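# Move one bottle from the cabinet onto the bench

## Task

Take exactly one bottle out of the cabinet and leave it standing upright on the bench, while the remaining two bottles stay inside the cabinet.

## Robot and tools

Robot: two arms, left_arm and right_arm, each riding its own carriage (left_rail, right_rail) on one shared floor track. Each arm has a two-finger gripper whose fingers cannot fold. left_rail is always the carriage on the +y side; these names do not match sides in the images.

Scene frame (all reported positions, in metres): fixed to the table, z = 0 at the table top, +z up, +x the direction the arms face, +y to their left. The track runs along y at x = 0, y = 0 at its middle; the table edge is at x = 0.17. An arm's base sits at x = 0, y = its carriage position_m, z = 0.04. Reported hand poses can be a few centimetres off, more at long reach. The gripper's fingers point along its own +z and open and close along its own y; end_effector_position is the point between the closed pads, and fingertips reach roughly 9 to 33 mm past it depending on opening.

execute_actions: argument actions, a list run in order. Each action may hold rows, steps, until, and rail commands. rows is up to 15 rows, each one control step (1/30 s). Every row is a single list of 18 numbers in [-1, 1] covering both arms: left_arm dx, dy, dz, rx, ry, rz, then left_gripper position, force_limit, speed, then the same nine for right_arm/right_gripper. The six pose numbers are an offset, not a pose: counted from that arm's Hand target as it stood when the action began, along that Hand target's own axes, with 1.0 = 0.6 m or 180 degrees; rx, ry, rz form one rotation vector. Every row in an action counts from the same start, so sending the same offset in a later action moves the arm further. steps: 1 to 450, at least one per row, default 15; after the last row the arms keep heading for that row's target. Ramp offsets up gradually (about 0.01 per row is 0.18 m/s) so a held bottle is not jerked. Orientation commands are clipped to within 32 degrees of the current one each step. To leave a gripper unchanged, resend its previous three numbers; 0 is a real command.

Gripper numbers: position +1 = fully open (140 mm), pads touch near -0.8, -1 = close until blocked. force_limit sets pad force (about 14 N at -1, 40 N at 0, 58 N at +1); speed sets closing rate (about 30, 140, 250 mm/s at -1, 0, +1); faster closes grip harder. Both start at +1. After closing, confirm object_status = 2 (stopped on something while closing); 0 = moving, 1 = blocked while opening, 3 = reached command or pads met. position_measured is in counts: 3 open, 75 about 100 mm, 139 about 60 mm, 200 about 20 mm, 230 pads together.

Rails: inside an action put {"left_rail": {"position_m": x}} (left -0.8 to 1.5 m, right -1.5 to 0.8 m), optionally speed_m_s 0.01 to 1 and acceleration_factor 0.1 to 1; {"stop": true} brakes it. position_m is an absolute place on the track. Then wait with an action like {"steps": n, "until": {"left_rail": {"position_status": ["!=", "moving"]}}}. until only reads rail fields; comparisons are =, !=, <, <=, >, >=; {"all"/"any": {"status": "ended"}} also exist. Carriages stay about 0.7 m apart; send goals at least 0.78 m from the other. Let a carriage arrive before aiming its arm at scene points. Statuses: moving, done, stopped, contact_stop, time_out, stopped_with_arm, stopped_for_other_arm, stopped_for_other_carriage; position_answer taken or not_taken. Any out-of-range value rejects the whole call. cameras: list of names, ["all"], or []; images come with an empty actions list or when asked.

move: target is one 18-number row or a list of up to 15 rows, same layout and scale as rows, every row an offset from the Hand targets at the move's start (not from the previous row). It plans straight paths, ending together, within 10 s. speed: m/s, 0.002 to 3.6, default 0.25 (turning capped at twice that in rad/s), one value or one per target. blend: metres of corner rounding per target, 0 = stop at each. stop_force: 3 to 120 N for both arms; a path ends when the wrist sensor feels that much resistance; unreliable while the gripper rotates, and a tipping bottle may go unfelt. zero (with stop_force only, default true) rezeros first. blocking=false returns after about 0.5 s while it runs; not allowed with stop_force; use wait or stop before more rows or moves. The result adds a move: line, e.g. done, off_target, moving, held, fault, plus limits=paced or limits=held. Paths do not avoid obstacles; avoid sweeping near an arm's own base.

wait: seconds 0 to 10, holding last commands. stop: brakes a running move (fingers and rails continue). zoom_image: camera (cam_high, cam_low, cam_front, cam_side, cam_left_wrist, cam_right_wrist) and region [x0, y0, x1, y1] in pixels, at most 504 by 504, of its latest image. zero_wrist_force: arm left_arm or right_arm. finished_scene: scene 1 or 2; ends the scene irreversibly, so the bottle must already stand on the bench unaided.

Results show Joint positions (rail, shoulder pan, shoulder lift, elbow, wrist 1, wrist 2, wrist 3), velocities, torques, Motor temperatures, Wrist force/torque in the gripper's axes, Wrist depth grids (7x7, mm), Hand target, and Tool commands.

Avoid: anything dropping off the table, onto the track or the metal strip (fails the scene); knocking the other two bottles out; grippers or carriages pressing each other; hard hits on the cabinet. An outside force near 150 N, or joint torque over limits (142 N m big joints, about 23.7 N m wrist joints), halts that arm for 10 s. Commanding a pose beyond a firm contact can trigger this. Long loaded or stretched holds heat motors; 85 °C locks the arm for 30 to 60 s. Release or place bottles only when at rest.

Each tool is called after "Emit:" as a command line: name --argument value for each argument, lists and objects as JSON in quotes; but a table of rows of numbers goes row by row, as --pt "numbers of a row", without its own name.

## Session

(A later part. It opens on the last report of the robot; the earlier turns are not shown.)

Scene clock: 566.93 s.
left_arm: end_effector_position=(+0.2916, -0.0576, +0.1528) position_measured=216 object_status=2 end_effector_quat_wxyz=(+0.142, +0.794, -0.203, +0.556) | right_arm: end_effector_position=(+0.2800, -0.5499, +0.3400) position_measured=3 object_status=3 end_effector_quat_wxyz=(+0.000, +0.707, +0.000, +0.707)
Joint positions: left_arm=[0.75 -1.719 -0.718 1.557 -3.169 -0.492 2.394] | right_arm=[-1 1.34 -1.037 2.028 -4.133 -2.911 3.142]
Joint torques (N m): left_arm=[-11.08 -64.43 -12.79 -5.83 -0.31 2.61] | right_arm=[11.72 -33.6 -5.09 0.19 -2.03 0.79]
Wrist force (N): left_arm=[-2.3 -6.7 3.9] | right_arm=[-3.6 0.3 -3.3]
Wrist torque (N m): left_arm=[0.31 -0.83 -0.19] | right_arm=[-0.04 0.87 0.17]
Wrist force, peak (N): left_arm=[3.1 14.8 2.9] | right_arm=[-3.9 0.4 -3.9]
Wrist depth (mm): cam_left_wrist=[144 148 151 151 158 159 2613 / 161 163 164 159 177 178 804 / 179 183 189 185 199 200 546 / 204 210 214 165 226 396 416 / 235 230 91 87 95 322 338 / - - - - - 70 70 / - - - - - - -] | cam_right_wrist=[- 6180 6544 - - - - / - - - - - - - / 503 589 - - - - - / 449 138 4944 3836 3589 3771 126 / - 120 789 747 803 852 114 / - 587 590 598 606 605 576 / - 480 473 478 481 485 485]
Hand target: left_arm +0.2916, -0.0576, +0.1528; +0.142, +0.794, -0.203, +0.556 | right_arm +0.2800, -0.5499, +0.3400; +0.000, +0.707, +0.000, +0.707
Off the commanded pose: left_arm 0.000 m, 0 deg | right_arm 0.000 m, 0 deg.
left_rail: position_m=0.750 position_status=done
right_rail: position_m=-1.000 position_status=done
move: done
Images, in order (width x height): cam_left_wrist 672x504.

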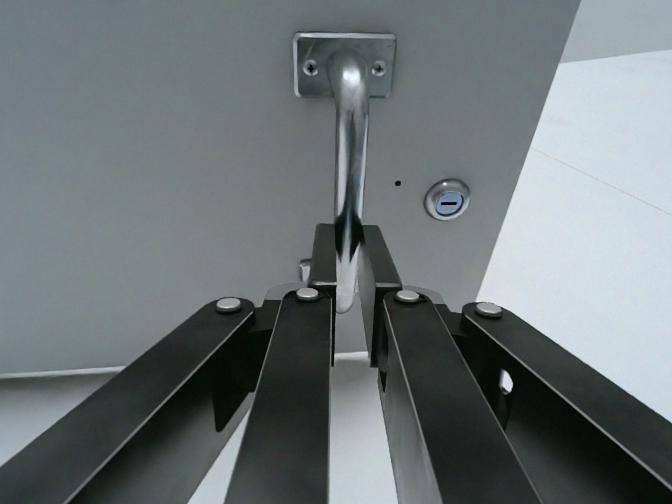

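Emit:
move --pt "-0.0267 -0.0161 -0.0733 -0.0392 0 0.0143 -1 0 -1 0 0 0 0 0 0 1 -1 -1" --pt "-0.0521 -0.0459 -0.1432 -0.0783 0 0.0285 -1 0 -1 0 0 0 0 0 0 1 -1 -1" --pt "-0.0754 -0.088 -0.2071 -0.1175 0 0.0428 -1 0 -1 0 0 0 0 0 0 1 -1 -1" --pt "-0.0959 -0.1413 -0.2634 -0.1566 0 0.057 -1 0 -1 0 0 0 0 0 0 1 -1 -1" --speed 0.06 --blend 0.01 --stop_force 60 --cameras '["cam_left_wrist","cam_front","cam_high"]'

Scene clock: 594.77 s.
left_arm: end_effector_position=(+0.1848, +0.0976, +0.1529) position_measured=231 object_status=3 end_effector_quat_wxyz=(+0.281, +0.714, -0.402, +0.500) | right_arm: end_effector_position=(+0.2800, -0.5499, +0.3400) position_measured=3 object_status=3 end_effector_quat_wxyz=(+0.000, +0.707, +0.000, +0.707)
Joint positions: left_arm=[0.75 -1.825 -0.965 2.296 -3.991 -0.831 2.803] | right_arm=[-1 1.34 -1.037 2.028 -4.133 -2.911 3.142]
Joint torques (N m): left_arm=[-6.15 -43.69 -0.09 -4.45 -0.32 2.76] | right_arm=[10.68 -33.58 -4.82 0.18 -2.04 0.64]
Wrist force (N): left_arm=[2.3 -0.1 0.1] | right_arm=[-3.9 0.1 -3.5]
Wrist torque (N m): left_arm=[0.00 -0.57 -0.14] | right_arm=[-0.09 0.91 0.17]
Wrist force, peak (N): left_arm=[-7.4 8.7 4.5] | right_arm=[-4.1 0.1 -3.8]
Wrist depth (mm): cam_left_wrist=[190 193 202 202 214 1103 1380 / 211 216 225 224 239 776 834 / 233 242 250 256 270 575 539 / 262 273 288 147 311 441 414 / 298 302 93 82 92 357 330 / - - - 68 - 68 275 / - - - - - 66 -] | cam_right_wrist=[- - - - - - - / - - - - - - - / 509 593 - - - - - / 454 138 4045 3771 3973 3836 126 / - 120 747 759 815 773 114 / - 589 598 622 600 606 584 / - 492 472 477 480 482 487]
Hand target: left_arm +0.1848, +0.0976, +0.1529; +0.281, +0.714, -0.402, +0.500 | right_arm +0.2800, -0.5499, +0.3400; +0.000, +0.707, +0.000, +0.707
Off the commanded pose: left_arm 0.000 m, 0 deg | right_arm 0.000 m, 0 deg.
left_rail: position_m=0.750 position_status=done
right_rail: position_m=-1.000 position_status=done
move: done
Images, in order (width x height): cam_high 672x504, cam_front 672x504, cam_left_wrist 672x504.

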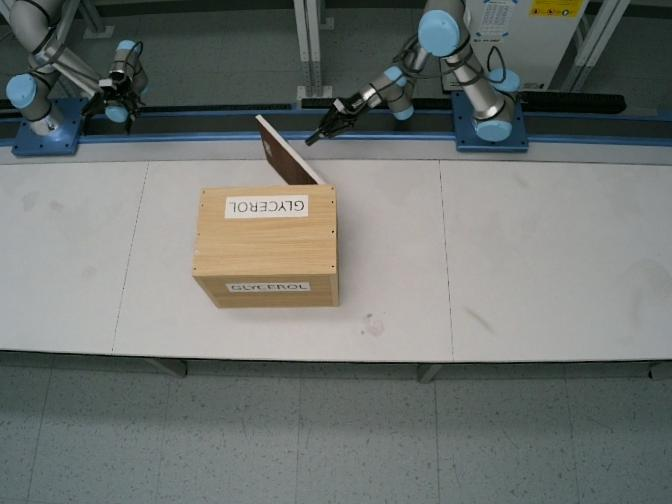

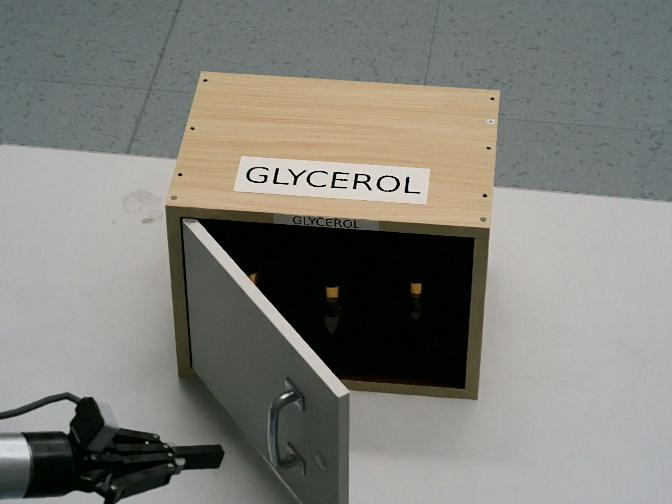

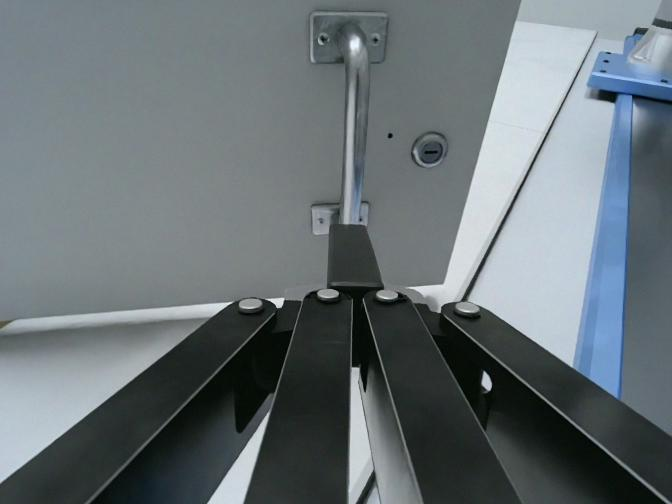

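Emit:
move --target '[0,0,-0.1,0,0,0,-1,0,-1, 0,0,0,0,0,0,-0.85,-1,0]' --speed 0.15

Emit:
execute_actions --actions '[{"left_rail":{"position_m":1.15},"right_rail":{"position_m":-0.75},"steps":250,"until":{"all":{"status":"ended"}}}]'

Emit:
move --target '[0,0,0,0,0,0,-1,0,-1, -0.15,-0.1333,-0.05,0.4944,-0.0871,-0.0871,-0.85,-1,0]' --speed 0.3 --cameras '["cam_right_wrist","cam_front","cam_high"]'

Scene clock: 636.17 s.
left_arm: end_effector_position=(+0.1556, +0.1457, +0.1734) position_measured=231 object_status=3 end_effector_quat_wxyz=(+0.281, +0.714, -0.402, +0.500) | right_arm: end_effector_position=(+0.2800, -0.5499, +0.3400) position_measured=232 object_status=0 end_effector_quat_wxyz=(+0.000, +0.707, +0.000, +0.707)
Joint positions: left_arm=[0.75 -1.945 -1.086 2.454 -3.968 -0.726 2.719] | right_arm=[-1 1.34 -1.037 2.028 -4.133 -2.911 3.142]
Joint torques (N m): left_arm=[-5.9 -37.72 1.27 -0.82 2.8 -3.16] | right_arm=[11.78 -33.03 -5.32 0.12 -1.89 0.54]
Wrist force (N): left_arm=[2.2 -0.4 0.5] | right_arm=[-3.7 0.2 -3.6]
Wrist torque (N m): left_arm=[-0.07 -0.53 0.01] | right_arm=[-0.06 0.80 0.17]
Wrist force, peak (N): left_arm=[2.7 -0.7 -0.6] | right_arm=[-4.0 0.4 -3.7]
Wrist depth (mm): cam_left_wrist=[238 243 254 256 269 - 975 / 259 268 277 285 298 825 878 / 290 303 313 319 353 613 570 / 327 343 358 130 403 472 441 / 348 363 92 82 92 365 357 / - - - 68 - 69 290 / - - - - - 66 -] | cam_right_wrist=[- - - - - - - / - - - - - - 3973 / 503 629 - - - - - / 475 2967 3973 120 4837 - 5298 / 481 605 77 89 87 93 3179 / - 60 - 64 64 - 65 / - - - - - - -]
Hand target: left_arm +0.1556, +0.1458, +0.1734; +0.281, +0.714, -0.402, +0.500 | right_arm +0.2800, -0.5499, +0.3400; +0.000, +0.707, +0.000, +0.707
Off the commanded pose: left_arm 0.000 m, 0 deg | right_arm 0.000 m, 0 deg.
left_rail: position_m=0.750 position_status=done
right_rail: position_m=-1.000 position_status=done
move: done

Scene clock: 638.10 s.
left_arm: end_effector_position=(+0.1556, +0.5458, +0.1734) position_measured=231 object_status=3 end_effector_quat_wxyz=(+0.281, +0.714, -0.402, +0.500) | right_arm: end_effector_position=(+0.2800, -0.2999, +0.3400) position_measured=232 object_status=3 end_effector_quat_wxyz=(+0.000, +0.707, +0.000, +0.707)
Joint positions: left_arm=[1.15 -1.946 -1.086 2.454 -3.968 -0.726 2.719] | right_arm=[-0.75 1.34 -1.037 2.028 -4.133 -2.911 3.142]
Joint torques (N m): left_arm=[-1.42 -26.49 -8.9 -2.01 1.15 -2.64] | right_arm=[11.24 -33.09 -6.56 0.07 -1.73 0.56]
Wrist force (N): left_arm=[2.6 -0.3 0.1] | right_arm=[-3.4 0.3 -3.6]
Wrist torque (N m): left_arm=[-0.03 -0.63 0.01] | right_arm=[-0.04 0.75 0.16]
Wrist force, peak (N): left_arm=[3.0 -0.1 0.6] | right_arm=[-3.8 -0.3 -3.9]
Wrist depth (mm): cam_left_wrist=[- 629 554 - 573 - 1002 / 3227 717 623 - 647 773 831 / 519 553 560 567 576 623 582 / 422 426 435 147 450 471 441 / 348 365 92 82 92 366 357 / - - - 68 - 69 289 / - - - - - 66 -] | cam_right_wrist=[- - - - - - 4734 / - - 3903 - - - - / 505 435 451 - - 3973 - / 654 649 382 120 4120 4279 4450 / 662 680 77 89 87 94 2557 / - 60 - 64 64 - 65 / - - - - - - -]
Hand target: left_arm +0.1556, +0.5458, +0.1734; +0.281, +0.714, -0.402, +0.500 | right_arm +0.2800, -0.2999, +0.3400; +0.000, +0.707, +0.000, +0.707
Tool commands: left_gripper/position=-1.0 left_gripper/force_limit=+0.0 left_gripper/speed=-1.0 right_gripper/position=-0.85 right_gripper/force_limit=-1.0 right_gripper/speed=+0.0
Off the commanded pose: left_arm 0.000 m, 0 deg | right_arm 0.000 m, 0 deg.
left_rail: position_m=1.150 position_status=done
right_rail: position_m=-0.750 position_status=done

Scene clock: 641.93 s.
left_arm: end_effector_position=(+0.1556, +0.5458, +0.1734) position_measured=231 object_status=3 end_effector_quat_wxyz=(+0.281, +0.714, -0.402, +0.500) | right_arm: end_effector_position=(+0.2500, -0.2199, +0.2500) position_measured=232 object_status=3 end_effector_quat_wxyz=(-0.406, +0.579, +0.579, +0.406)
Joint positions: left_arm=[1.15 -1.946 -1.086 2.454 -3.968 -0.726 2.719] | right_arm=[-0.75 0.363 -1.457 2.497 -3.386 -0.498 2.41]
Joint torques (N m): left_arm=[3.46 -18.29 -12.72 -3.67 -0.06 -2.38] | right_arm=[13.53 -26.35 -25.58 -1.71 3.84 -1.48]
Wrist force (N): left_arm=[2.6 -0.1 0.3] | right_arm=[-2.8 0.8 -3.0]
Wrist torque (N m): left_arm=[0.01 -0.63 0.00] | right_arm=[0.11 0.64 0.20]
Wrist force, peak (N): left_arm=[2.8 -0.5 0.1] | right_arm=[-4.0 0.2 -3.6]
Wrist depth (mm): cam_left_wrist=[- 631 560 547 557 - 1040 / 3658 722 625 603 631 841 871 / 556 582 554 567 578 620 578 / 425 430 432 147 448 471 442 / 347 365 93 82 92 365 355 / - - - 68 - 68 290 / - - - - - 66 -] | cam_right_wrist=[1399 1902 1112 272 312 381 447 / 1514 4635 262 283 348 457 493 / - 720 292 312 407 552 537 / 556 - 544 120 473 522 476 / 515 - 77 89 87 94 426 / - 60 - 64 64 - 65 / - - - - - - -]
Hand target: left_arm +0.1556, +0.5458, +0.1734; +0.281, +0.714, -0.402, +0.500 | right_arm +0.2500, -0.2200, +0.2500; -0.406, +0.579, +0.579, +0.406
Off the commanded pose: left_arm 0.000 m, 0 deg | right_arm 0.000 m, 0 deg.
left_rail: position_m=1.150 position_status=done
right_rail: position_m=-0.750 position_status=done
move: done
Images, in order (width x height): cam_high 672x504, cam_front 672x504, cam_right_wrist 672x504.

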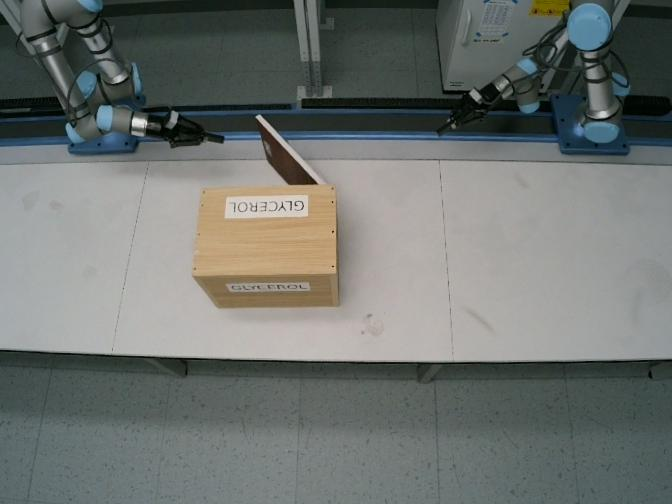

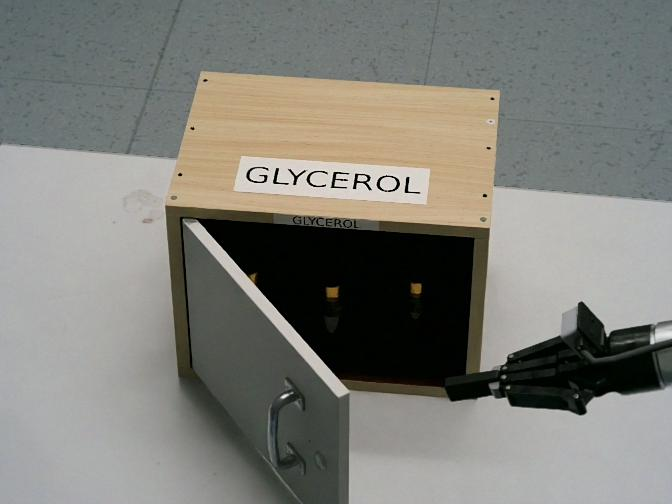

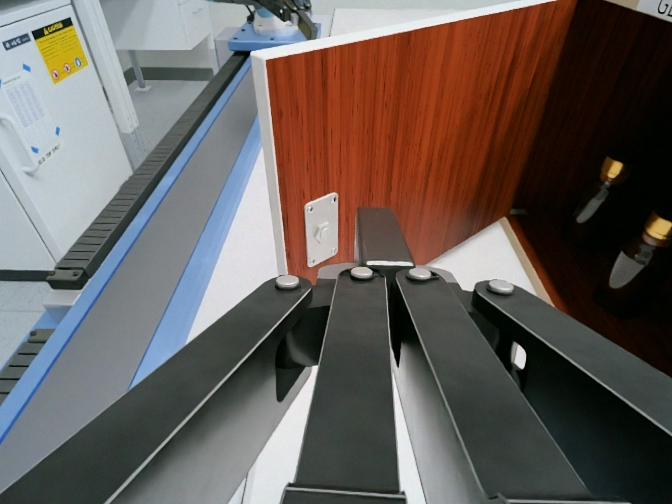

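Emit:
move --target '[0,0,0,0,0,0,-1,0,-1, 0.1497,-0.0833,0.655,0,0,0,-0.85,-1,0]' --speed 0.12 --stop_force 40 --cameras '["cam_right_wrist","cam_front","cam_high"]'

Scene clock: 660.00 s.
left_arm: end_effector_position=(+0.1556, +0.5458, +0.1734) position_measured=231 object_status=3 end_effector_quat_wxyz=(+0.281, +0.714, -0.402, +0.500) | right_arm: end_effector_position=(+0.2001, +0.1801, +0.2001) position_measured=232 object_status=3 end_effector_quat_wxyz=(-0.406, +0.579, +0.579, +0.406)
Joint positions: left_arm=[1.15 -1.946 -1.086 2.454 -3.968 -0.726 2.719] | right_arm=[-0.75 1.066 -0.701 1.432 -3.48 -1.099 2.955]
Joint torques (N m): left_arm=[4.08 -16.83 -12.66 -4.08 -0.02 -1.96] | right_arm=[12.14 -46.42 -32.6 -1.79 -1.78 1.22]
Wrist force (N): left_arm=[2.5 -0.1 0.3] | right_arm=[-3.0 0.8 -4.8]
Wrist torque (N m): left_arm=[0.00 -0.60 0.01] | right_arm=[0.01 0.70 0.03]
Wrist force, peak (N): left_arm=[2.8 -0.7 -0.1] | right_arm=[-4.2 1.6 -6.0]
Wrist depth (mm): cam_left_wrist=[- 634 561 460 391 331 993 / 3325 710 622 524 414 352 778 / 520 542 528 541 461 394 579 / 421 411 435 146 445 452 441 / 347 363 93 82 92 364 356 / - - - 68 - 69 290 / - - - - - 66 -] | cam_right_wrist=[1473 152 145 135 126 120 112 / 1686 175 163 152 140 131 123 / - 548 186 170 156 145 136 / 465 - 212 184 167 162 149 / 385 - 77 89 87 94 168 / - 60 - 64 64 - 65 / - - - - - - -]
Hand target: left_arm +0.1556, +0.5458, +0.1734; +0.281, +0.714, -0.402, +0.500 | right_arm +0.2001, +0.1801, +0.2001; -0.406, +0.579, +0.579, +0.406
Off the commanded pose: left_arm 0.000 m, 0 deg | right_arm 0.000 m, 0 deg.
left_rail: position_m=1.150 position_status=done
right_rail: position_m=-0.750 position_status=done
move: done
Images, in order (width x height): cam_high 672x504, cam_front 672x504, cam_right_wrist 672x504.

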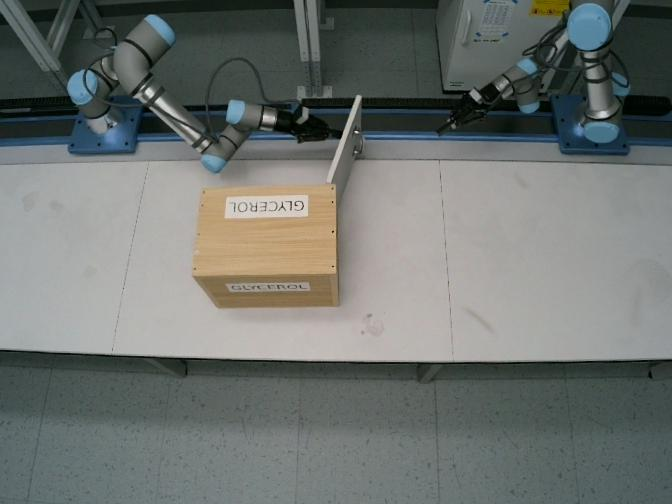

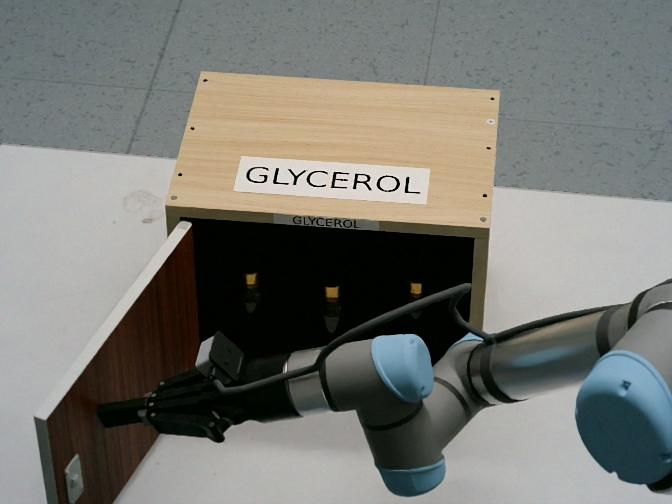

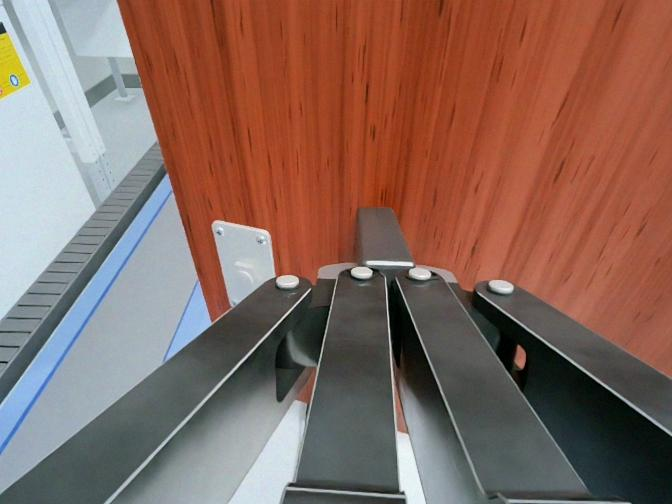

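Emit:
move --pt "0 0 0 0 0 0 -1 0 -1 0 0 -0.3 0 0 0 -0.85 -1 0" --pt "0 0 0 0 0 0 -1 0 -1 -0.2038 0.1167 -0.5113 -0.4029 0.0474 0.1079 -0.85 -1 0" --speed 0.3 --blend 0.03 --cameras '["cam_right_wrist","cam_front","cam_high"]'

Scene clock: 686.83 s.
left_arm: end_effector_position=(+0.1556, +0.5458, +0.1734) position_measured=231 object_status=3 end_effector_quat_wxyz=(+0.281, +0.714, -0.402, +0.500) | right_arm: end_effector_position=(+0.2701, -0.1500, +0.1901) position_measured=232 object_status=3 end_effector_quat_wxyz=(-0.084, +0.759, +0.100, +0.637)
Joint positions: left_arm=[1.15 -1.946 -1.086 2.454 -3.968 -0.726 2.719] | right_arm=[-0.75 1.362 -0.791 1.916 -3.896 -2.642 3.47]
Joint torques (N m): left_arm=[3.59 -18.66 -12.92 -3.97 -0.12 -1.48] | right_arm=[12.78 -36.14 -23.66 -1.22 -3.13 1.33]
Wrist force (N): left_arm=[2.4 -0.5 0.0] | right_arm=[-3.6 0.5 -3.2]
Wrist torque (N m): left_arm=[-0.07 -0.57 0.01] | right_arm=[0.00 0.81 0.00]
Wrist force, peak (N): left_arm=[2.8 -0.4 0.1] | right_arm=[-3.4 1.4 -5.0]
Wrist depth (mm): cam_left_wrist=[- 629 563 484 369 328 638 / 2850 722 623 535 411 351 759 / 553 554 554 539 465 401 576 / 425 429 412 146 447 448 443 / 347 362 92 82 92 365 339 / - - - 68 - 69 290 / - - - - - 66 -] | cam_right_wrist=[331 433 576 560 526 325 - / 344 455 623 597 572 299 - / 364 471 674 643 605 678 3321 / 375 466 496 120 439 509 559 / 385 429 77 89 87 93 443 / - 60 - 64 64 - 65 / - - - - - - -]
Hand target: left_arm +0.1556, +0.5458, +0.1734; +0.281, +0.714, -0.402, +0.500 | right_arm +0.2701, -0.1500, +0.1900; -0.084, +0.759, +0.100, +0.637
Off the commanded pose: left_arm 0.000 m, 0 deg | right_arm 0.000 m, 0 deg.
left_rail: position_m=1.150 position_status=done
right_rail: position_m=-0.750 position_status=done
move: done
Images, in order (width x height): cam_high 672x504, cam_front 672x504, cam_right_wrist 672x504.

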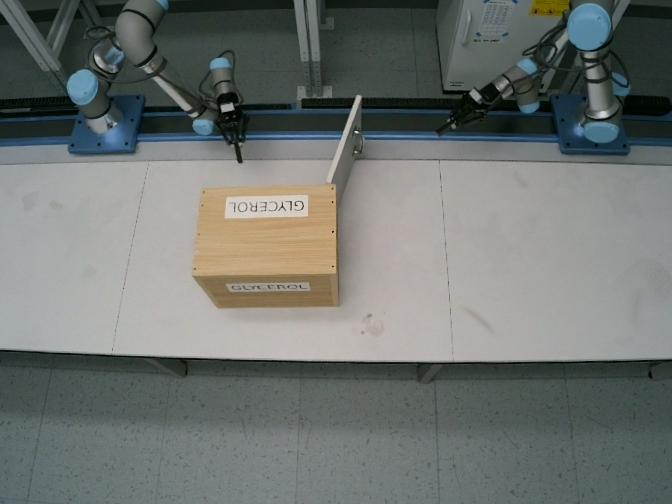

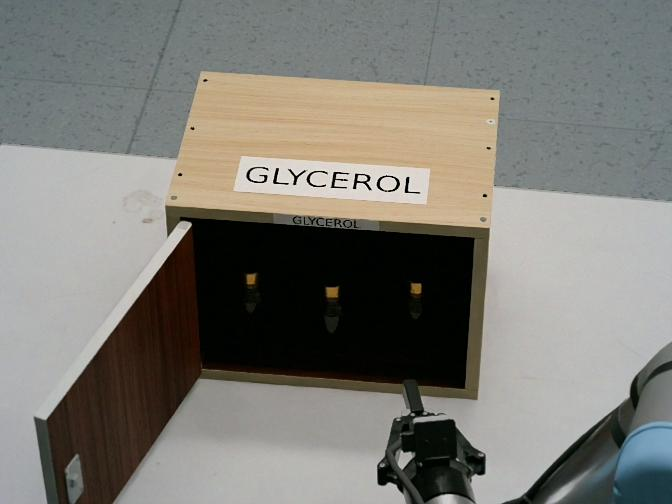

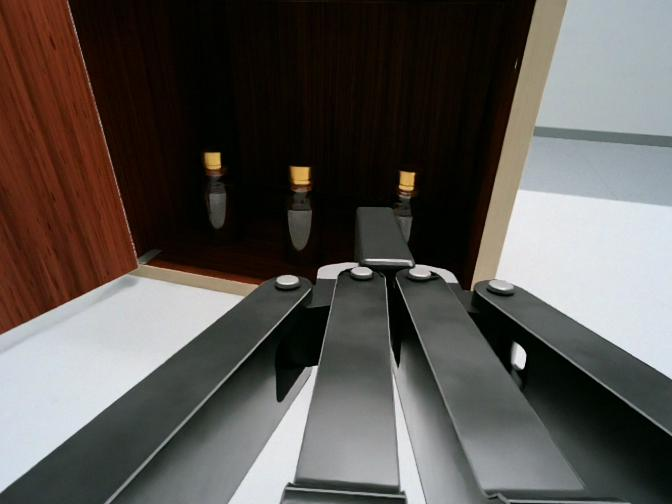

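Emit:
zoom_image --camera "cam_right_wrist" --region '[140, 120, 480, 300]'

Emit:
zoom_image --camera "cam_front" --region '[180, 220, 490, 400]'

Scaled by 1.482.

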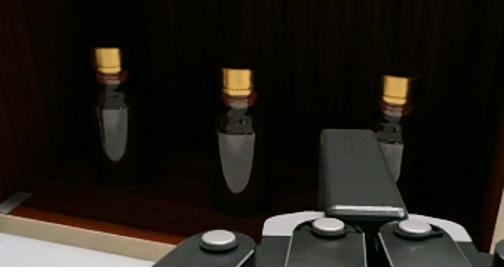

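Scaled by 1.626.

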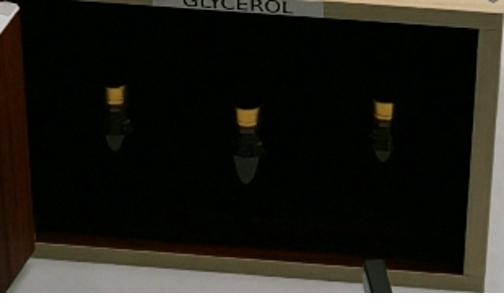

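Emit:
move --target '[0,0,0,0,0,0,-1,0,-1, -0.1548,-0.0925,0.2258,0,-0.1111,0,0.04,-1,0]' --speed 0.2 --cameras '["cam_right_wrist","cam_front","cam_side"]'

Scene clock: 756.33 s.
left_arm: end_effector_position=(+0.1556, +0.5458, +0.1734) position_measured=231 object_status=3 end_effector_quat_wxyz=(+0.281, +0.714, -0.402, +0.500) | right_arm: end_effector_position=(+0.3690, -0.0661, +0.0751) position_measured=124 object_status=3 end_effector_quat_wxyz=(-0.065, +0.859, +0.113, +0.496)
Joint positions: left_arm=[1.15 -1.946 -1.086 2.454 -3.968 -0.726 2.719] | right_arm=[-0.75 1.18 -0.719 1.692 -3.355 -2.33 3.721]
Joint torques (N m): left_arm=[3.59 -17.85 -12.9 -4.1 -0.16 -1.12] | right_arm=[-13.97 -42.28 -26.89 -1.75 0.97 1.08]
Wrist force (N): left_arm=[2.5 -0.4 0.1] | right_arm=[-2.8 1.0 -2.5]
Wrist torque (N m): left_arm=[-0.06 -0.59 0.01] | right_arm=[0.16 0.68 0.02]
Wrist force, peak (N): left_arm=[2.9 -0.7 0.5] | right_arm=[-3.2 0.7 -4.3]
Wrist depth (mm): cam_left_wrist=[5225 667 561 476 394 328 569 / 3429 720 629 529 415 350 838 / 524 551 581 564 452 399 578 / 425 428 434 147 449 448 440 / 348 363 93 82 92 366 356 / - - - 68 - 69 288 / - - - - - 66 -] | cam_right_wrist=[259 311 285 239 405 232 292 / 253 307 303 277 318 261 292 / 278 280 276 271 261 262 253 / 245 254 142 247 239 235 234 / - 85 91 214 214 111 88 / - 75 - 189 190 84 65 / - - - 170 170 - -]
Hand target: left_arm +0.1556, +0.5458, +0.1734; +0.281, +0.714, -0.402, +0.500 | right_arm +0.3690, -0.0660, +0.0751; -0.065, +0.859, +0.113, +0.496
Off the commanded pose: left_arm 0.000 m, 0 deg | right_arm 0.000 m, 0 deg.
left_rail: position_m=1.150 position_status=done
right_rail: position_m=-0.750 position_status=done
move: done
Images, in order (width x height): cam_front 672x504, cam_side 672x504, cam_right_wrist 672x504.

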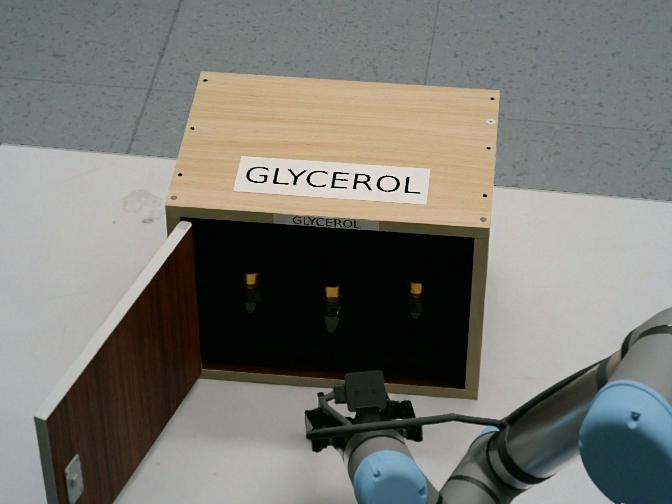

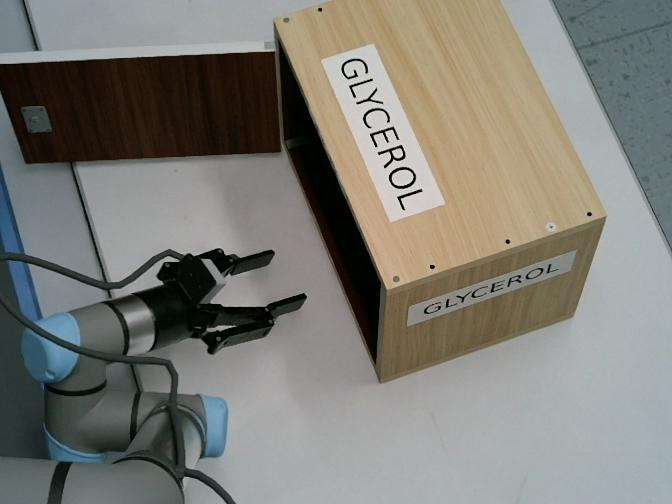

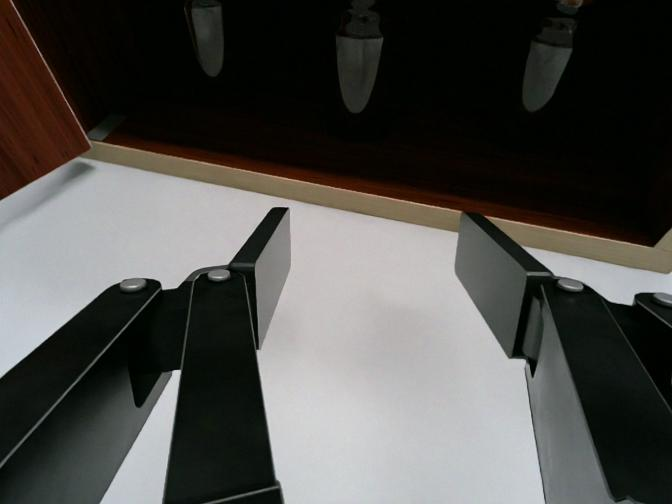

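Emit:
zoom_image --camera "cam_right_wrist" --region '[280, 0, 460, 170]'

Scaled by 2.800.

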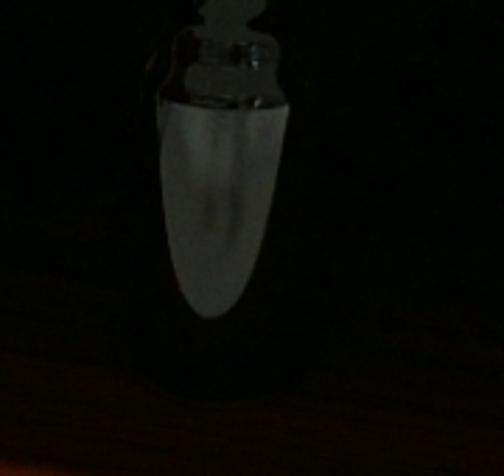

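Emit:
move --target '[0,0,0,0,0,0,-1,0,-1, 0.098,0,0.1995,0,0,0,0.04,-1,0]' --speed 0.07 --stop_force 12 --cameras '["cam_right_wrist","cam_front","cam_side"]'

Scene clock: 785.20 s.
left_arm: end_effector_position=(+0.1556, +0.5458, +0.1734) position_measured=231 object_status=3 end_effector_quat_wxyz=(+0.281, +0.714, -0.402, +0.500) | right_arm: end_effector_position=(+0.4976, -0.0316, +0.0662) position_measured=124 object_status=3 end_effector_quat_wxyz=(-0.065, +0.859, +0.113, +0.496)
Joint positions: left_arm=[1.15 -1.946 -1.086 2.454 -3.968 -0.726 2.719] | right_arm=[-0.75 1.026 -0.584 1.427 -3.311 -2.213 3.588]
Joint torques (N m): left_arm=[4.15 -17.29 -12.56 -4.07 -0.02 -0.65] | right_arm=[-14.21 -48.38 -31.68 -1.78 1.15 -1.08]
Wrist force (N): left_arm=[2.4 -0.5 0.2] | right_arm=[-2.9 0.9 -2.2]
Wrist torque (N m): left_arm=[-0.08 -0.58 0.01] | right_arm=[0.15 0.70 0.19]
Wrist force, peak (N): left_arm=[2.8 -0.6 0.3] | right_arm=[-2.9 0.8 -3.1]
Wrist depth (mm): cam_left_wrist=[3919 622 560 479 395 329 963 / 3227 727 623 557 432 349 918 / 543 551 556 570 463 399 584 / 422 431 435 147 449 448 435 / 361 363 92 82 92 366 355 / - - - 68 - 69 289 / - - - - - 66 -] | cam_right_wrist=[157 170 343 - 306 294 280 / 217 170 299 131 287 299 298 / 236 195 247 138 230 247 142 / 211 210 147 172 198 135 158 / - 85 91 182 183 111 88 / - 75 170 170 161 84 65 / - - - 162 162 80 -]
Hand target: left_arm +0.1556, +0.5458, +0.1734; +0.281, +0.714, -0.402, +0.500 | right_arm +0.4976, -0.0316, +0.0662; -0.065, +0.859, +0.113, +0.496
Off the commanded pose: left_arm 0.000 m, 0 deg | right_arm 0.000 m, 0 deg.
left_rail: position_m=1.150 position_status=done
right_rail: position_m=-0.750 position_status=done
move: done
Images, in order (width x height): cam_front 672x504, cam_side 672x504, cam_right_wrist 672x504.

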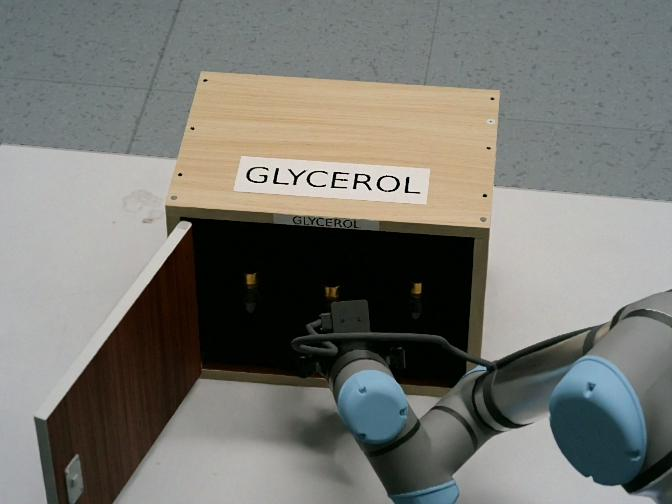

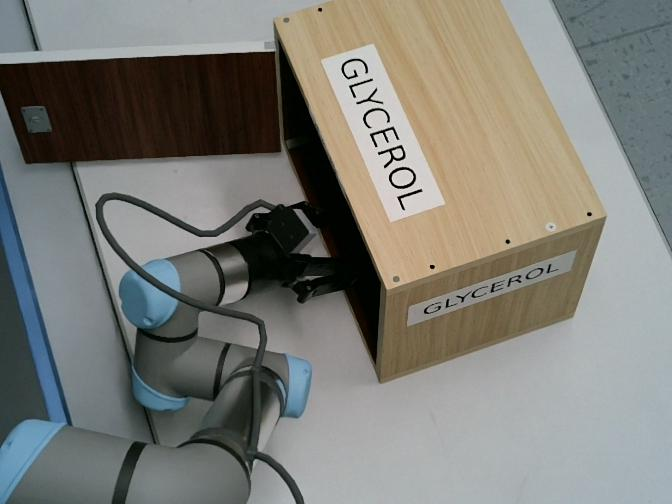

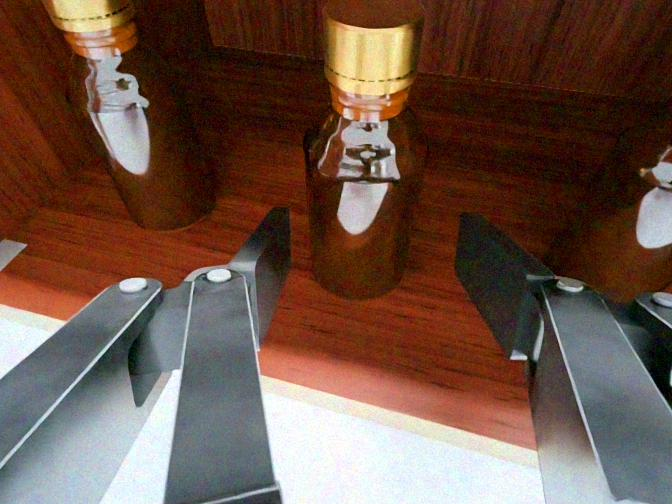

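Emit:
move --target '[0,0,0,0,0,0,-1,0,-1, 0.003,-0.0085,0.0052,0,0,0,0.04,-1,0]' --speed 0.03 --stop_force 12

Emit:
execute_actions --actions '[{"rows":[[0,0,0,0,0,0,-1,0,-1,0,0,0,0,0,0,-1,-0.1,-1]],"steps":75}]' --cameras '["cam_right_wrist"]'

Scene clock: 797.53 s.
left_arm: end_effector_position=(+0.1556, +0.5458, +0.1734) position_measured=231 object_status=3 end_effector_quat_wxyz=(+0.281, +0.714, -0.402, +0.500) | right_arm: end_effector_position=(+0.4997, -0.0257, +0.0662) position_measured=124 object_status=3 end_effector_quat_wxyz=(-0.065, +0.859, +0.113, +0.496)
Joint positions: left_arm=[1.15 -1.946 -1.086 2.454 -3.968 -0.726 2.719] | right_arm=[-0.75 1.028 -0.574 1.403 -3.296 -2.215 3.59]
Joint torques (N m): left_arm=[4.41 -17.88 -12.89 -4.12 -0.08 -0.53] | right_arm=[11.87 -49.28 -29.86 -2.18 -3.18 0.97]
Wrist force (N): left_arm=[2.2 -0.4 0.2] | right_arm=[-2.8 0.9 -2.4]
Wrist torque (N m): left_arm=[-0.05 -0.53 0.00] | right_arm=[0.14 0.66 0.19]
Wrist force, peak (N): left_arm=[2.9 -0.3 0.1] | right_arm=[-3.1 0.8 -2.6]
Wrist depth (mm): cam_left_wrist=[4479 640 563 475 394 328 967 / 3091 710 618 526 409 352 841 / 543 551 566 566 450 398 573 / 425 428 433 147 449 449 444 / 347 363 93 82 92 366 346 / - - - 68 - 69 290 / - - - - - 66 -] | cam_right_wrist=[155 163 345 - 308 294 278 / 215 163 299 134 275 299 298 / 232 187 238 136 231 247 145 / 210 210 147 171 167 135 157 / - 85 91 182 182 111 88 / - 75 169 166 161 84 65 / - - - 161 161 80 -]
Hand target: left_arm +0.1556, +0.5458, +0.1734; +0.281, +0.714, -0.402, +0.500 | right_arm +0.4997, -0.0257, +0.0662; -0.065, +0.859, +0.113, +0.496
Off the commanded pose: left_arm 0.000 m, 0 deg | right_arm 0.000 m, 0 deg.
left_rail: position_m=1.150 position_status=done
right_rail: position_m=-0.750 position_status=done
move: done

Scene clock: 800.23 s.
left_arm: end_effector_position=(+0.1556, +0.5458, +0.1734) position_measured=231 object_status=3 end_effector_quat_wxyz=(+0.281, +0.714, -0.402, +0.500) | right_arm: end_effector_position=(+0.4997, -0.0257, +0.0662) position_measured=163 object_status=2 end_effector_quat_wxyz=(-0.065, +0.859, +0.113, +0.496)
Joint positions: left_arm=[1.15 -1.946 -1.086 2.454 -3.968 -0.726 2.719] | right_arm=[-0.75 1.028 -0.574 1.403 -3.296 -2.215 3.59]
Joint torques (N m): left_arm=[4.16 -17.68 -12.46 -3.98 0.03 -0.47] | right_arm=[1.84 -48.19 -20.33 -2.01 1.32 0.86]
Wrist force (N): left_arm=[2.4 -0.4 0.0] | right_arm=[-1.0 1.4 -7.1]
Wrist torque (N m): left_arm=[-0.05 -0.58 0.01] | right_arm=[0.06 0.76 0.19]
Wrist force, peak (N): left_arm=[2.8 -0.8 0.2] | right_arm=[-0.6 1.6 -7.6]
Wrist depth (mm): cam_left_wrist=[- 665 558 472 392 328 975 / 3048 720 625 516 416 351 867 / 545 557 560 542 432 400 549 / 425 425 435 146 444 445 439 / 348 363 92 82 92 365 355 / - - - 68 - 69 289 / - - - - - 66 -] | cam_right_wrist=[156 163 343 - 309 292 277 / 214 163 300 131 276 299 299 / 231 187 238 137 231 247 145 / 210 210 210 155 158 210 157 / 187 85 88 178 178 88 88 / - - - 165 162 88 - / - 69 - 162 161 - -]
Hand target: left_arm +0.1556, +0.5458, +0.1734; +0.281, +0.714, -0.402, +0.500 | right_arm +0.4997, -0.0257, +0.0662; -0.065, +0.859, +0.113, +0.496
Off the commanded pose: left_arm 0.000 m, 0 deg | right_arm 0.000 m, 0 deg.
left_rail: position_m=1.150 position_status=done
right_rail: position_m=-0.750 position_status=done
Images, in order (width x height): cam_right_wrist 672x504.

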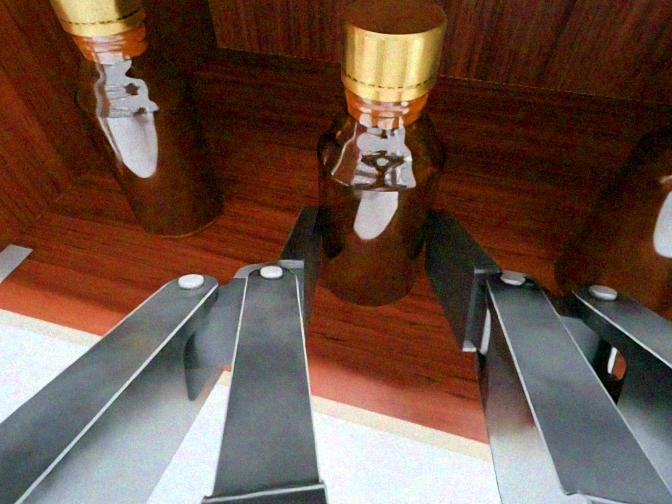

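Emit:
move --pt "0 0 0 0 0 0 -1 0 -1 0.0577 0 -0.0333 0 0 0 -1 -0.1 -1" --pt "0 0 0 0 0 0 -1 0 -1 -0.1088 0 -0.3218 0 0 0 -1 -0.1 -1" --speed '[0.05,0.12]' --blend 0.01 --cameras '["cam_right_wrist","cam_side","cam_front"]'

Scene clock: 812.77 s.
left_arm: end_effector_position=(+0.1556, +0.5458, +0.1734) position_measured=231 object_status=3 end_effector_quat_wxyz=(+0.281, +0.714, -0.402, +0.500) | right_arm: end_effector_position=(+0.3068, -0.0774, +0.1061) position_measured=163 object_status=2 end_effector_quat_wxyz=(-0.065, +0.859, +0.113, +0.496)
Joint positions: left_arm=[1.15 -1.946 -1.086 2.454 -3.968 -0.726 2.719] | right_arm=[-0.75 1.271 -0.822 1.775 -3.269 -2.394 3.814]
Joint torques (N m): left_arm=[3.69 -17.98 -12.88 -4.11 0.01 0.16] | right_arm=[13.83 -55.45 -5.85 -2.22 -4.25 0.99]
Wrist force (N): left_arm=[2.2 -0.7 0.5] | right_arm=[-5.1 0.5 -0.9]
Wrist torque (N m): left_arm=[-0.13 -0.54 0.01] | right_arm=[0.06 0.61 0.01]
Wrist force, peak (N): left_arm=[2.8 -0.5 0.8] | right_arm=[-0.8 1.6 -7.6]
Wrist depth (mm): cam_left_wrist=[3720 636 563 464 393 328 582 / 3658 697 623 507 420 349 851 / 524 519 556 534 469 398 581 / 426 429 459 147 449 449 440 / - 362 92 82 92 364 355 / - - - 68 - 69 299 / - - - - - 66 -] | cam_right_wrist=[259 338 350 - 454 299 304 / 277 351 369 131 345 349 278 / 302 335 337 136 143 312 294 / 285 287 287 153 149 287 288 / 256 85 87 243 238 88 88 / - - - 221 221 88 - / - 69 - 198 198 - -]
Hand target: left_arm +0.1556, +0.5458, +0.1734; +0.281, +0.714, -0.402, +0.500 | right_arm +0.3067, -0.0775, +0.1061; -0.065, +0.859, +0.113, +0.496
Off the commanded pose: left_arm 0.000 m, 0 deg | right_arm 0.000 m, 0 deg.
left_rail: position_m=1.150 position_status=done
right_rail: position_m=-0.750 position_status=done
move: done
Images, in order (width x height): cam_front 672x504, cam_side 672x504, cam_right_wrist 672x504.

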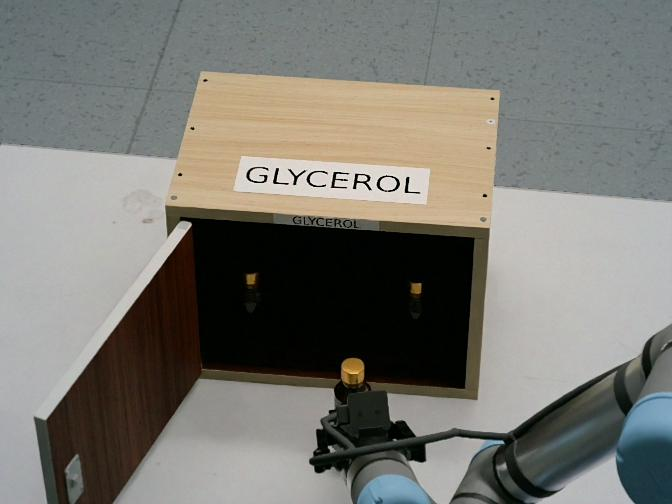

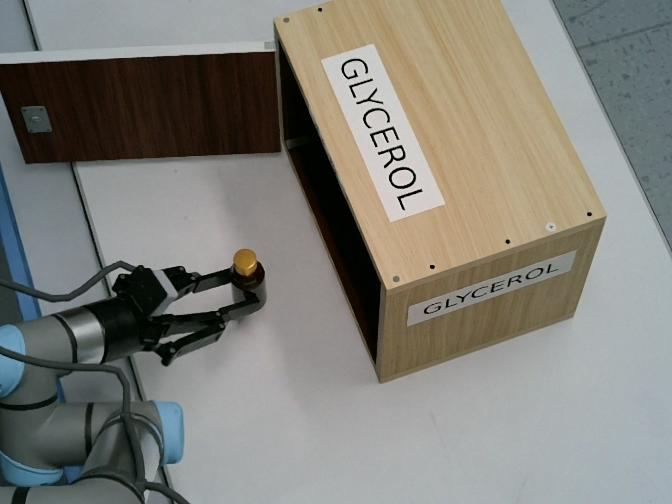

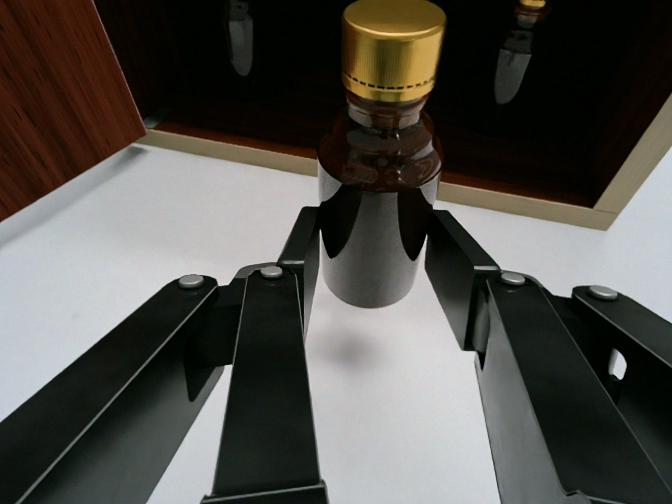

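Emit:
execute_actions --actions '[{"right_rail":{"position_m":-1.1,"acceleration_factor":0.4,"speed_m_s":0.3},"steps":250,"until":{"right_rail":{"position_status":["!=","moving"]}}}]' --cameras '["cam_right_wrist"]'

Emit:
move --target '[0,0,0,0,0,0,-1,0,-1, -0.0505,0,0.0292,0,0,0,-1,-0.1,-1]' --speed 0.08 --cameras '["cam_right_wrist"]'

Scene clock: 828.77 s.
left_arm: end_effector_position=(+0.1556, +0.5458, +0.1734) position_measured=231 object_status=3 end_effector_quat_wxyz=(+0.281, +0.714, -0.402, +0.500) | right_arm: end_effector_position=(+0.3067, -0.4275, +0.1061) position_measured=163 object_status=2 end_effector_quat_wxyz=(-0.065, +0.859, +0.113, +0.496)
Joint positions: left_arm=[1.15 -1.946 -1.086 2.454 -3.968 -0.726 2.719] | right_arm=[-1.1 1.272 -0.822 1.775 -3.269 -2.394 3.814]
Joint torques (N m): left_arm=[4.42 -17.88 -13.01 -4.16 -0.23 0.44] | right_arm=[10.69 -51.83 -15.47 -3.21 -3.08 1.09]
Wrist force (N): left_arm=[2.2 -0.3 0.0] | right_arm=[-5.4 0.7 -1.2]
Wrist torque (N m): left_arm=[-0.03 -0.54 0.00] | right_arm=[0.12 0.66 0.01]
Wrist force, peak (N): left_arm=[2.9 -0.4 0.1] | right_arm=[-5.6 1.2 -1.0]
Wrist depth (mm): cam_left_wrist=[3919 642 563 - 395 331 867 / 3135 727 625 563 404 351 789 / 505 545 558 538 462 401 578 / 441 408 431 146 448 451 443 / 340 363 92 82 92 368 356 / - - - 68 - 68 288 / - - - - - 66 -] | cam_right_wrist=[472 322 430 - 511 527 521 / 391 374 399 131 395 411 414 / 336 336 337 136 318 340 340 / 285 287 286 153 158 288 289 / 256 85 88 243 238 88 88 / - - - 221 222 88 - / - 69 - 198 199 - -]
Hand target: left_arm +0.1556, +0.5458, +0.1734; +0.281, +0.714, -0.402, +0.500 | right_arm +0.3067, -0.4275, +0.1061; -0.065, +0.859, +0.113, +0.496
Tool commands: left_gripper/position=-1.0 left_gripper/force_limit=+0.0 left_gripper/speed=-1.0 right_gripper/position=-1.0 right_gripper/force_limit=-0.1 right_gripper/speed=-1.0
Off the commanded pose: left_arm 0.000 m, 0 deg | right_arm 0.000 m, 0 deg.
left_rail: position_m=1.150 position_status=done
right_rail: position_m=-1.100 speed_m_s=0.30 position_status=done
Images, in order (width x height): cam_right_wrist 672x504.

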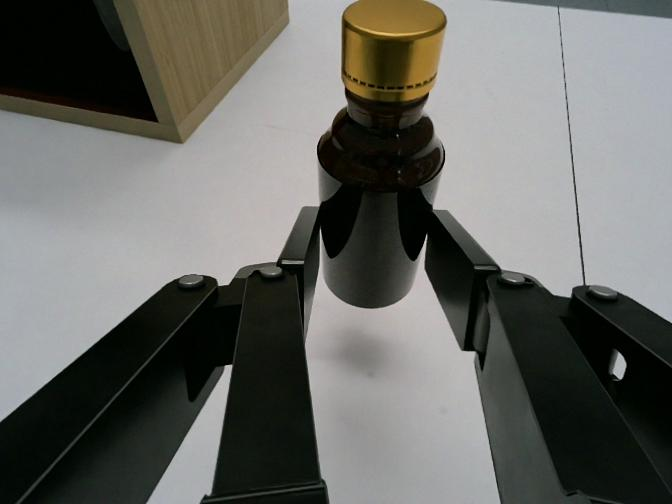

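Scene clock: 829.77 s.
left_arm: end_effector_position=(+0.1556, +0.5458, +0.1734) position_measured=231 object_status=3 end_effector_quat_wxyz=(+0.281, +0.714, -0.402, +0.500) | right_arm: end_effector_position=(+0.3067, -0.4275, +0.0713) position_measured=163 object_status=2 end_effector_quat_wxyz=(-0.065, +0.859, +0.113, +0.496)
Joint positions: left_arm=[1.15 -1.946 -1.086 2.454 -3.968 -0.726 2.719] | right_arm=[-1.1 1.272 -0.752 1.77 -3.333 -2.394 3.814]
Joint torques (N m): left_arm=[3.77 -16.92 -12.34 -4.04 -0.12 0.59] | right_arm=[5.92 -42.54 -27.33 -5.72 0.17 -1.01]
Wrist force (N): left_arm=[2.3 -0.5 0.1] | right_arm=[-5.1 0.3 -1.1]
Wrist torque (N m): left_arm=[-0.07 -0.55 0.01] | right_arm=[0.01 0.60 0.02]
Wrist force, peak (N): left_arm=[2.7 -0.7 0.2] | right_arm=[-5.7 0.8 -0.9]
Wrist depth (mm): cam_left_wrist=[- 638 564 439 392 328 831 / 3429 706 625 507 438 351 765 / 541 554 558 550 453 397 578 / 425 426 434 147 447 447 439 / 347 364 92 82 92 365 355 / - - - 68 - 69 289 / - - - - - 66 -] | cam_right_wrist=[388 322 401 - 450 438 436 / 340 337 343 131 137 349 346 / 280 283 283 136 153 286 285 / 240 241 241 152 150 241 243 / 215 85 88 204 204 88 88 / - - - 181 186 88 - / - 69 - 166 167 - -]
Hand target: left_arm +0.1556, +0.5458, +0.1734; +0.281, +0.714, -0.402, +0.500 | right_arm +0.3067, -0.4275, +0.0711; -0.065, +0.859, +0.113, +0.496
Off the commanded pose: left_arm 0.000 m, 0 deg | right_arm 0.000 m, 0 deg.
left_rail: position_m=1.150 position_status=done
right_rail: position_m=-1.100 speed_m_s=0.30 position_status=done
move: done
Images, in order (width x height): cam_right_wrist 672x504.

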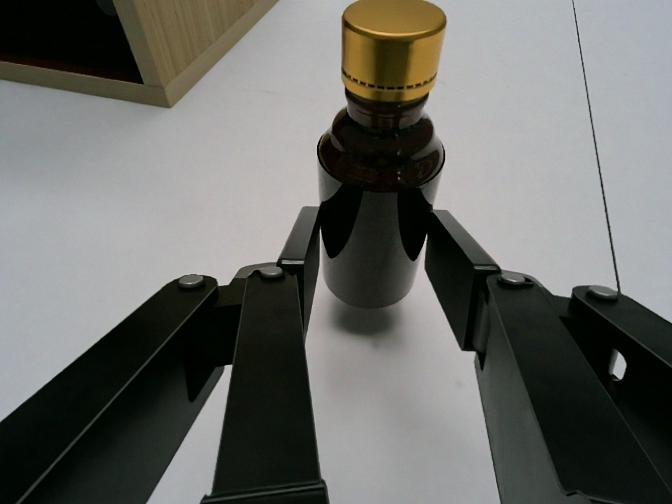

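Emit:
move --target '[0,0,0,0,0,0,-1,0,-1, -0.0505,0,0.0292,0,0,0,-1,-0.1,-1]' --speed 0.015 --stop_force 4 --cameras '["cam_right_wrist"]'

Scene clock: 835.67 s.
left_arm: end_effector_position=(+0.1556, +0.5458, +0.1734) position_measured=231 object_status=3 end_effector_quat_wxyz=(+0.281, +0.714, -0.402, +0.500) | right_arm: end_effector_position=(+0.3067, -0.4275, +0.0480) position_measured=163 object_status=2 end_effector_quat_wxyz=(-0.065, +0.859, +0.113, +0.496)
Joint positions: left_arm=[1.15 -1.946 -1.086 2.454 -3.968 -0.726 2.719] | right_arm=[-1.1 1.272 -0.704 1.762 -3.373 -2.394 3.814]
Joint torques (N m): left_arm=[4.15 -17.72 -12.73 -4.08 -0.13 0.98] | right_arm=[-11.49 -55 -3.37 -2.02 0.05 -0.16]
Wrist force (N): left_arm=[2.4 -0.5 0.4] | right_arm=[-3.6 0.3 -1.9]
Wrist torque (N m): left_arm=[-0.09 -0.57 0.01] | right_arm=[0.16 0.63 0.05]
Wrist force, peak (N): left_arm=[2.9 -0.4 0.1] | right_arm=[3.0 1.1 -8.7]
Wrist depth (mm): cam_left_wrist=[4877 638 561 451 393 330 789 / 3091 703 627 534 423 351 838 / 585 556 561 529 466 398 557 / 410 429 432 146 445 450 439 / 345 364 93 82 92 364 356 / - - - 68 - 69 289 / - - - - - 66 -] | cam_right_wrist=[341 319 374 112 108 382 381 / 296 299 299 130 137 301 301 / 245 247 247 136 231 248 249 / 209 209 210 155 158 210 210 / 187 85 87 178 178 88 88 / - - - 162 162 88 - / - 69 - 145 145 - -]
Hand target: left_arm +0.1556, +0.5458, +0.1734; +0.281, +0.714, -0.402, +0.500 | right_arm +0.3067, -0.4275, +0.0480; -0.065, +0.859, +0.113, +0.496 (not the last commanded pose)
Off the commanded pose: left_arm 0.000 m, 0 deg | right_arm 0.012 m, 0 deg.
left_rail: position_m=1.150 position_status=done
right_rail: position_m=-1.100 speed_m_s=0.30 position_status=done
move: contact (right_arm)
Images, in order (width x height): cam_right_wrist 672x504.

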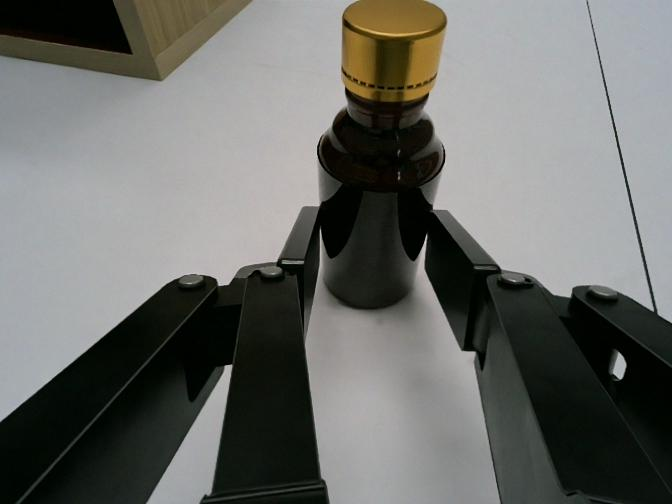

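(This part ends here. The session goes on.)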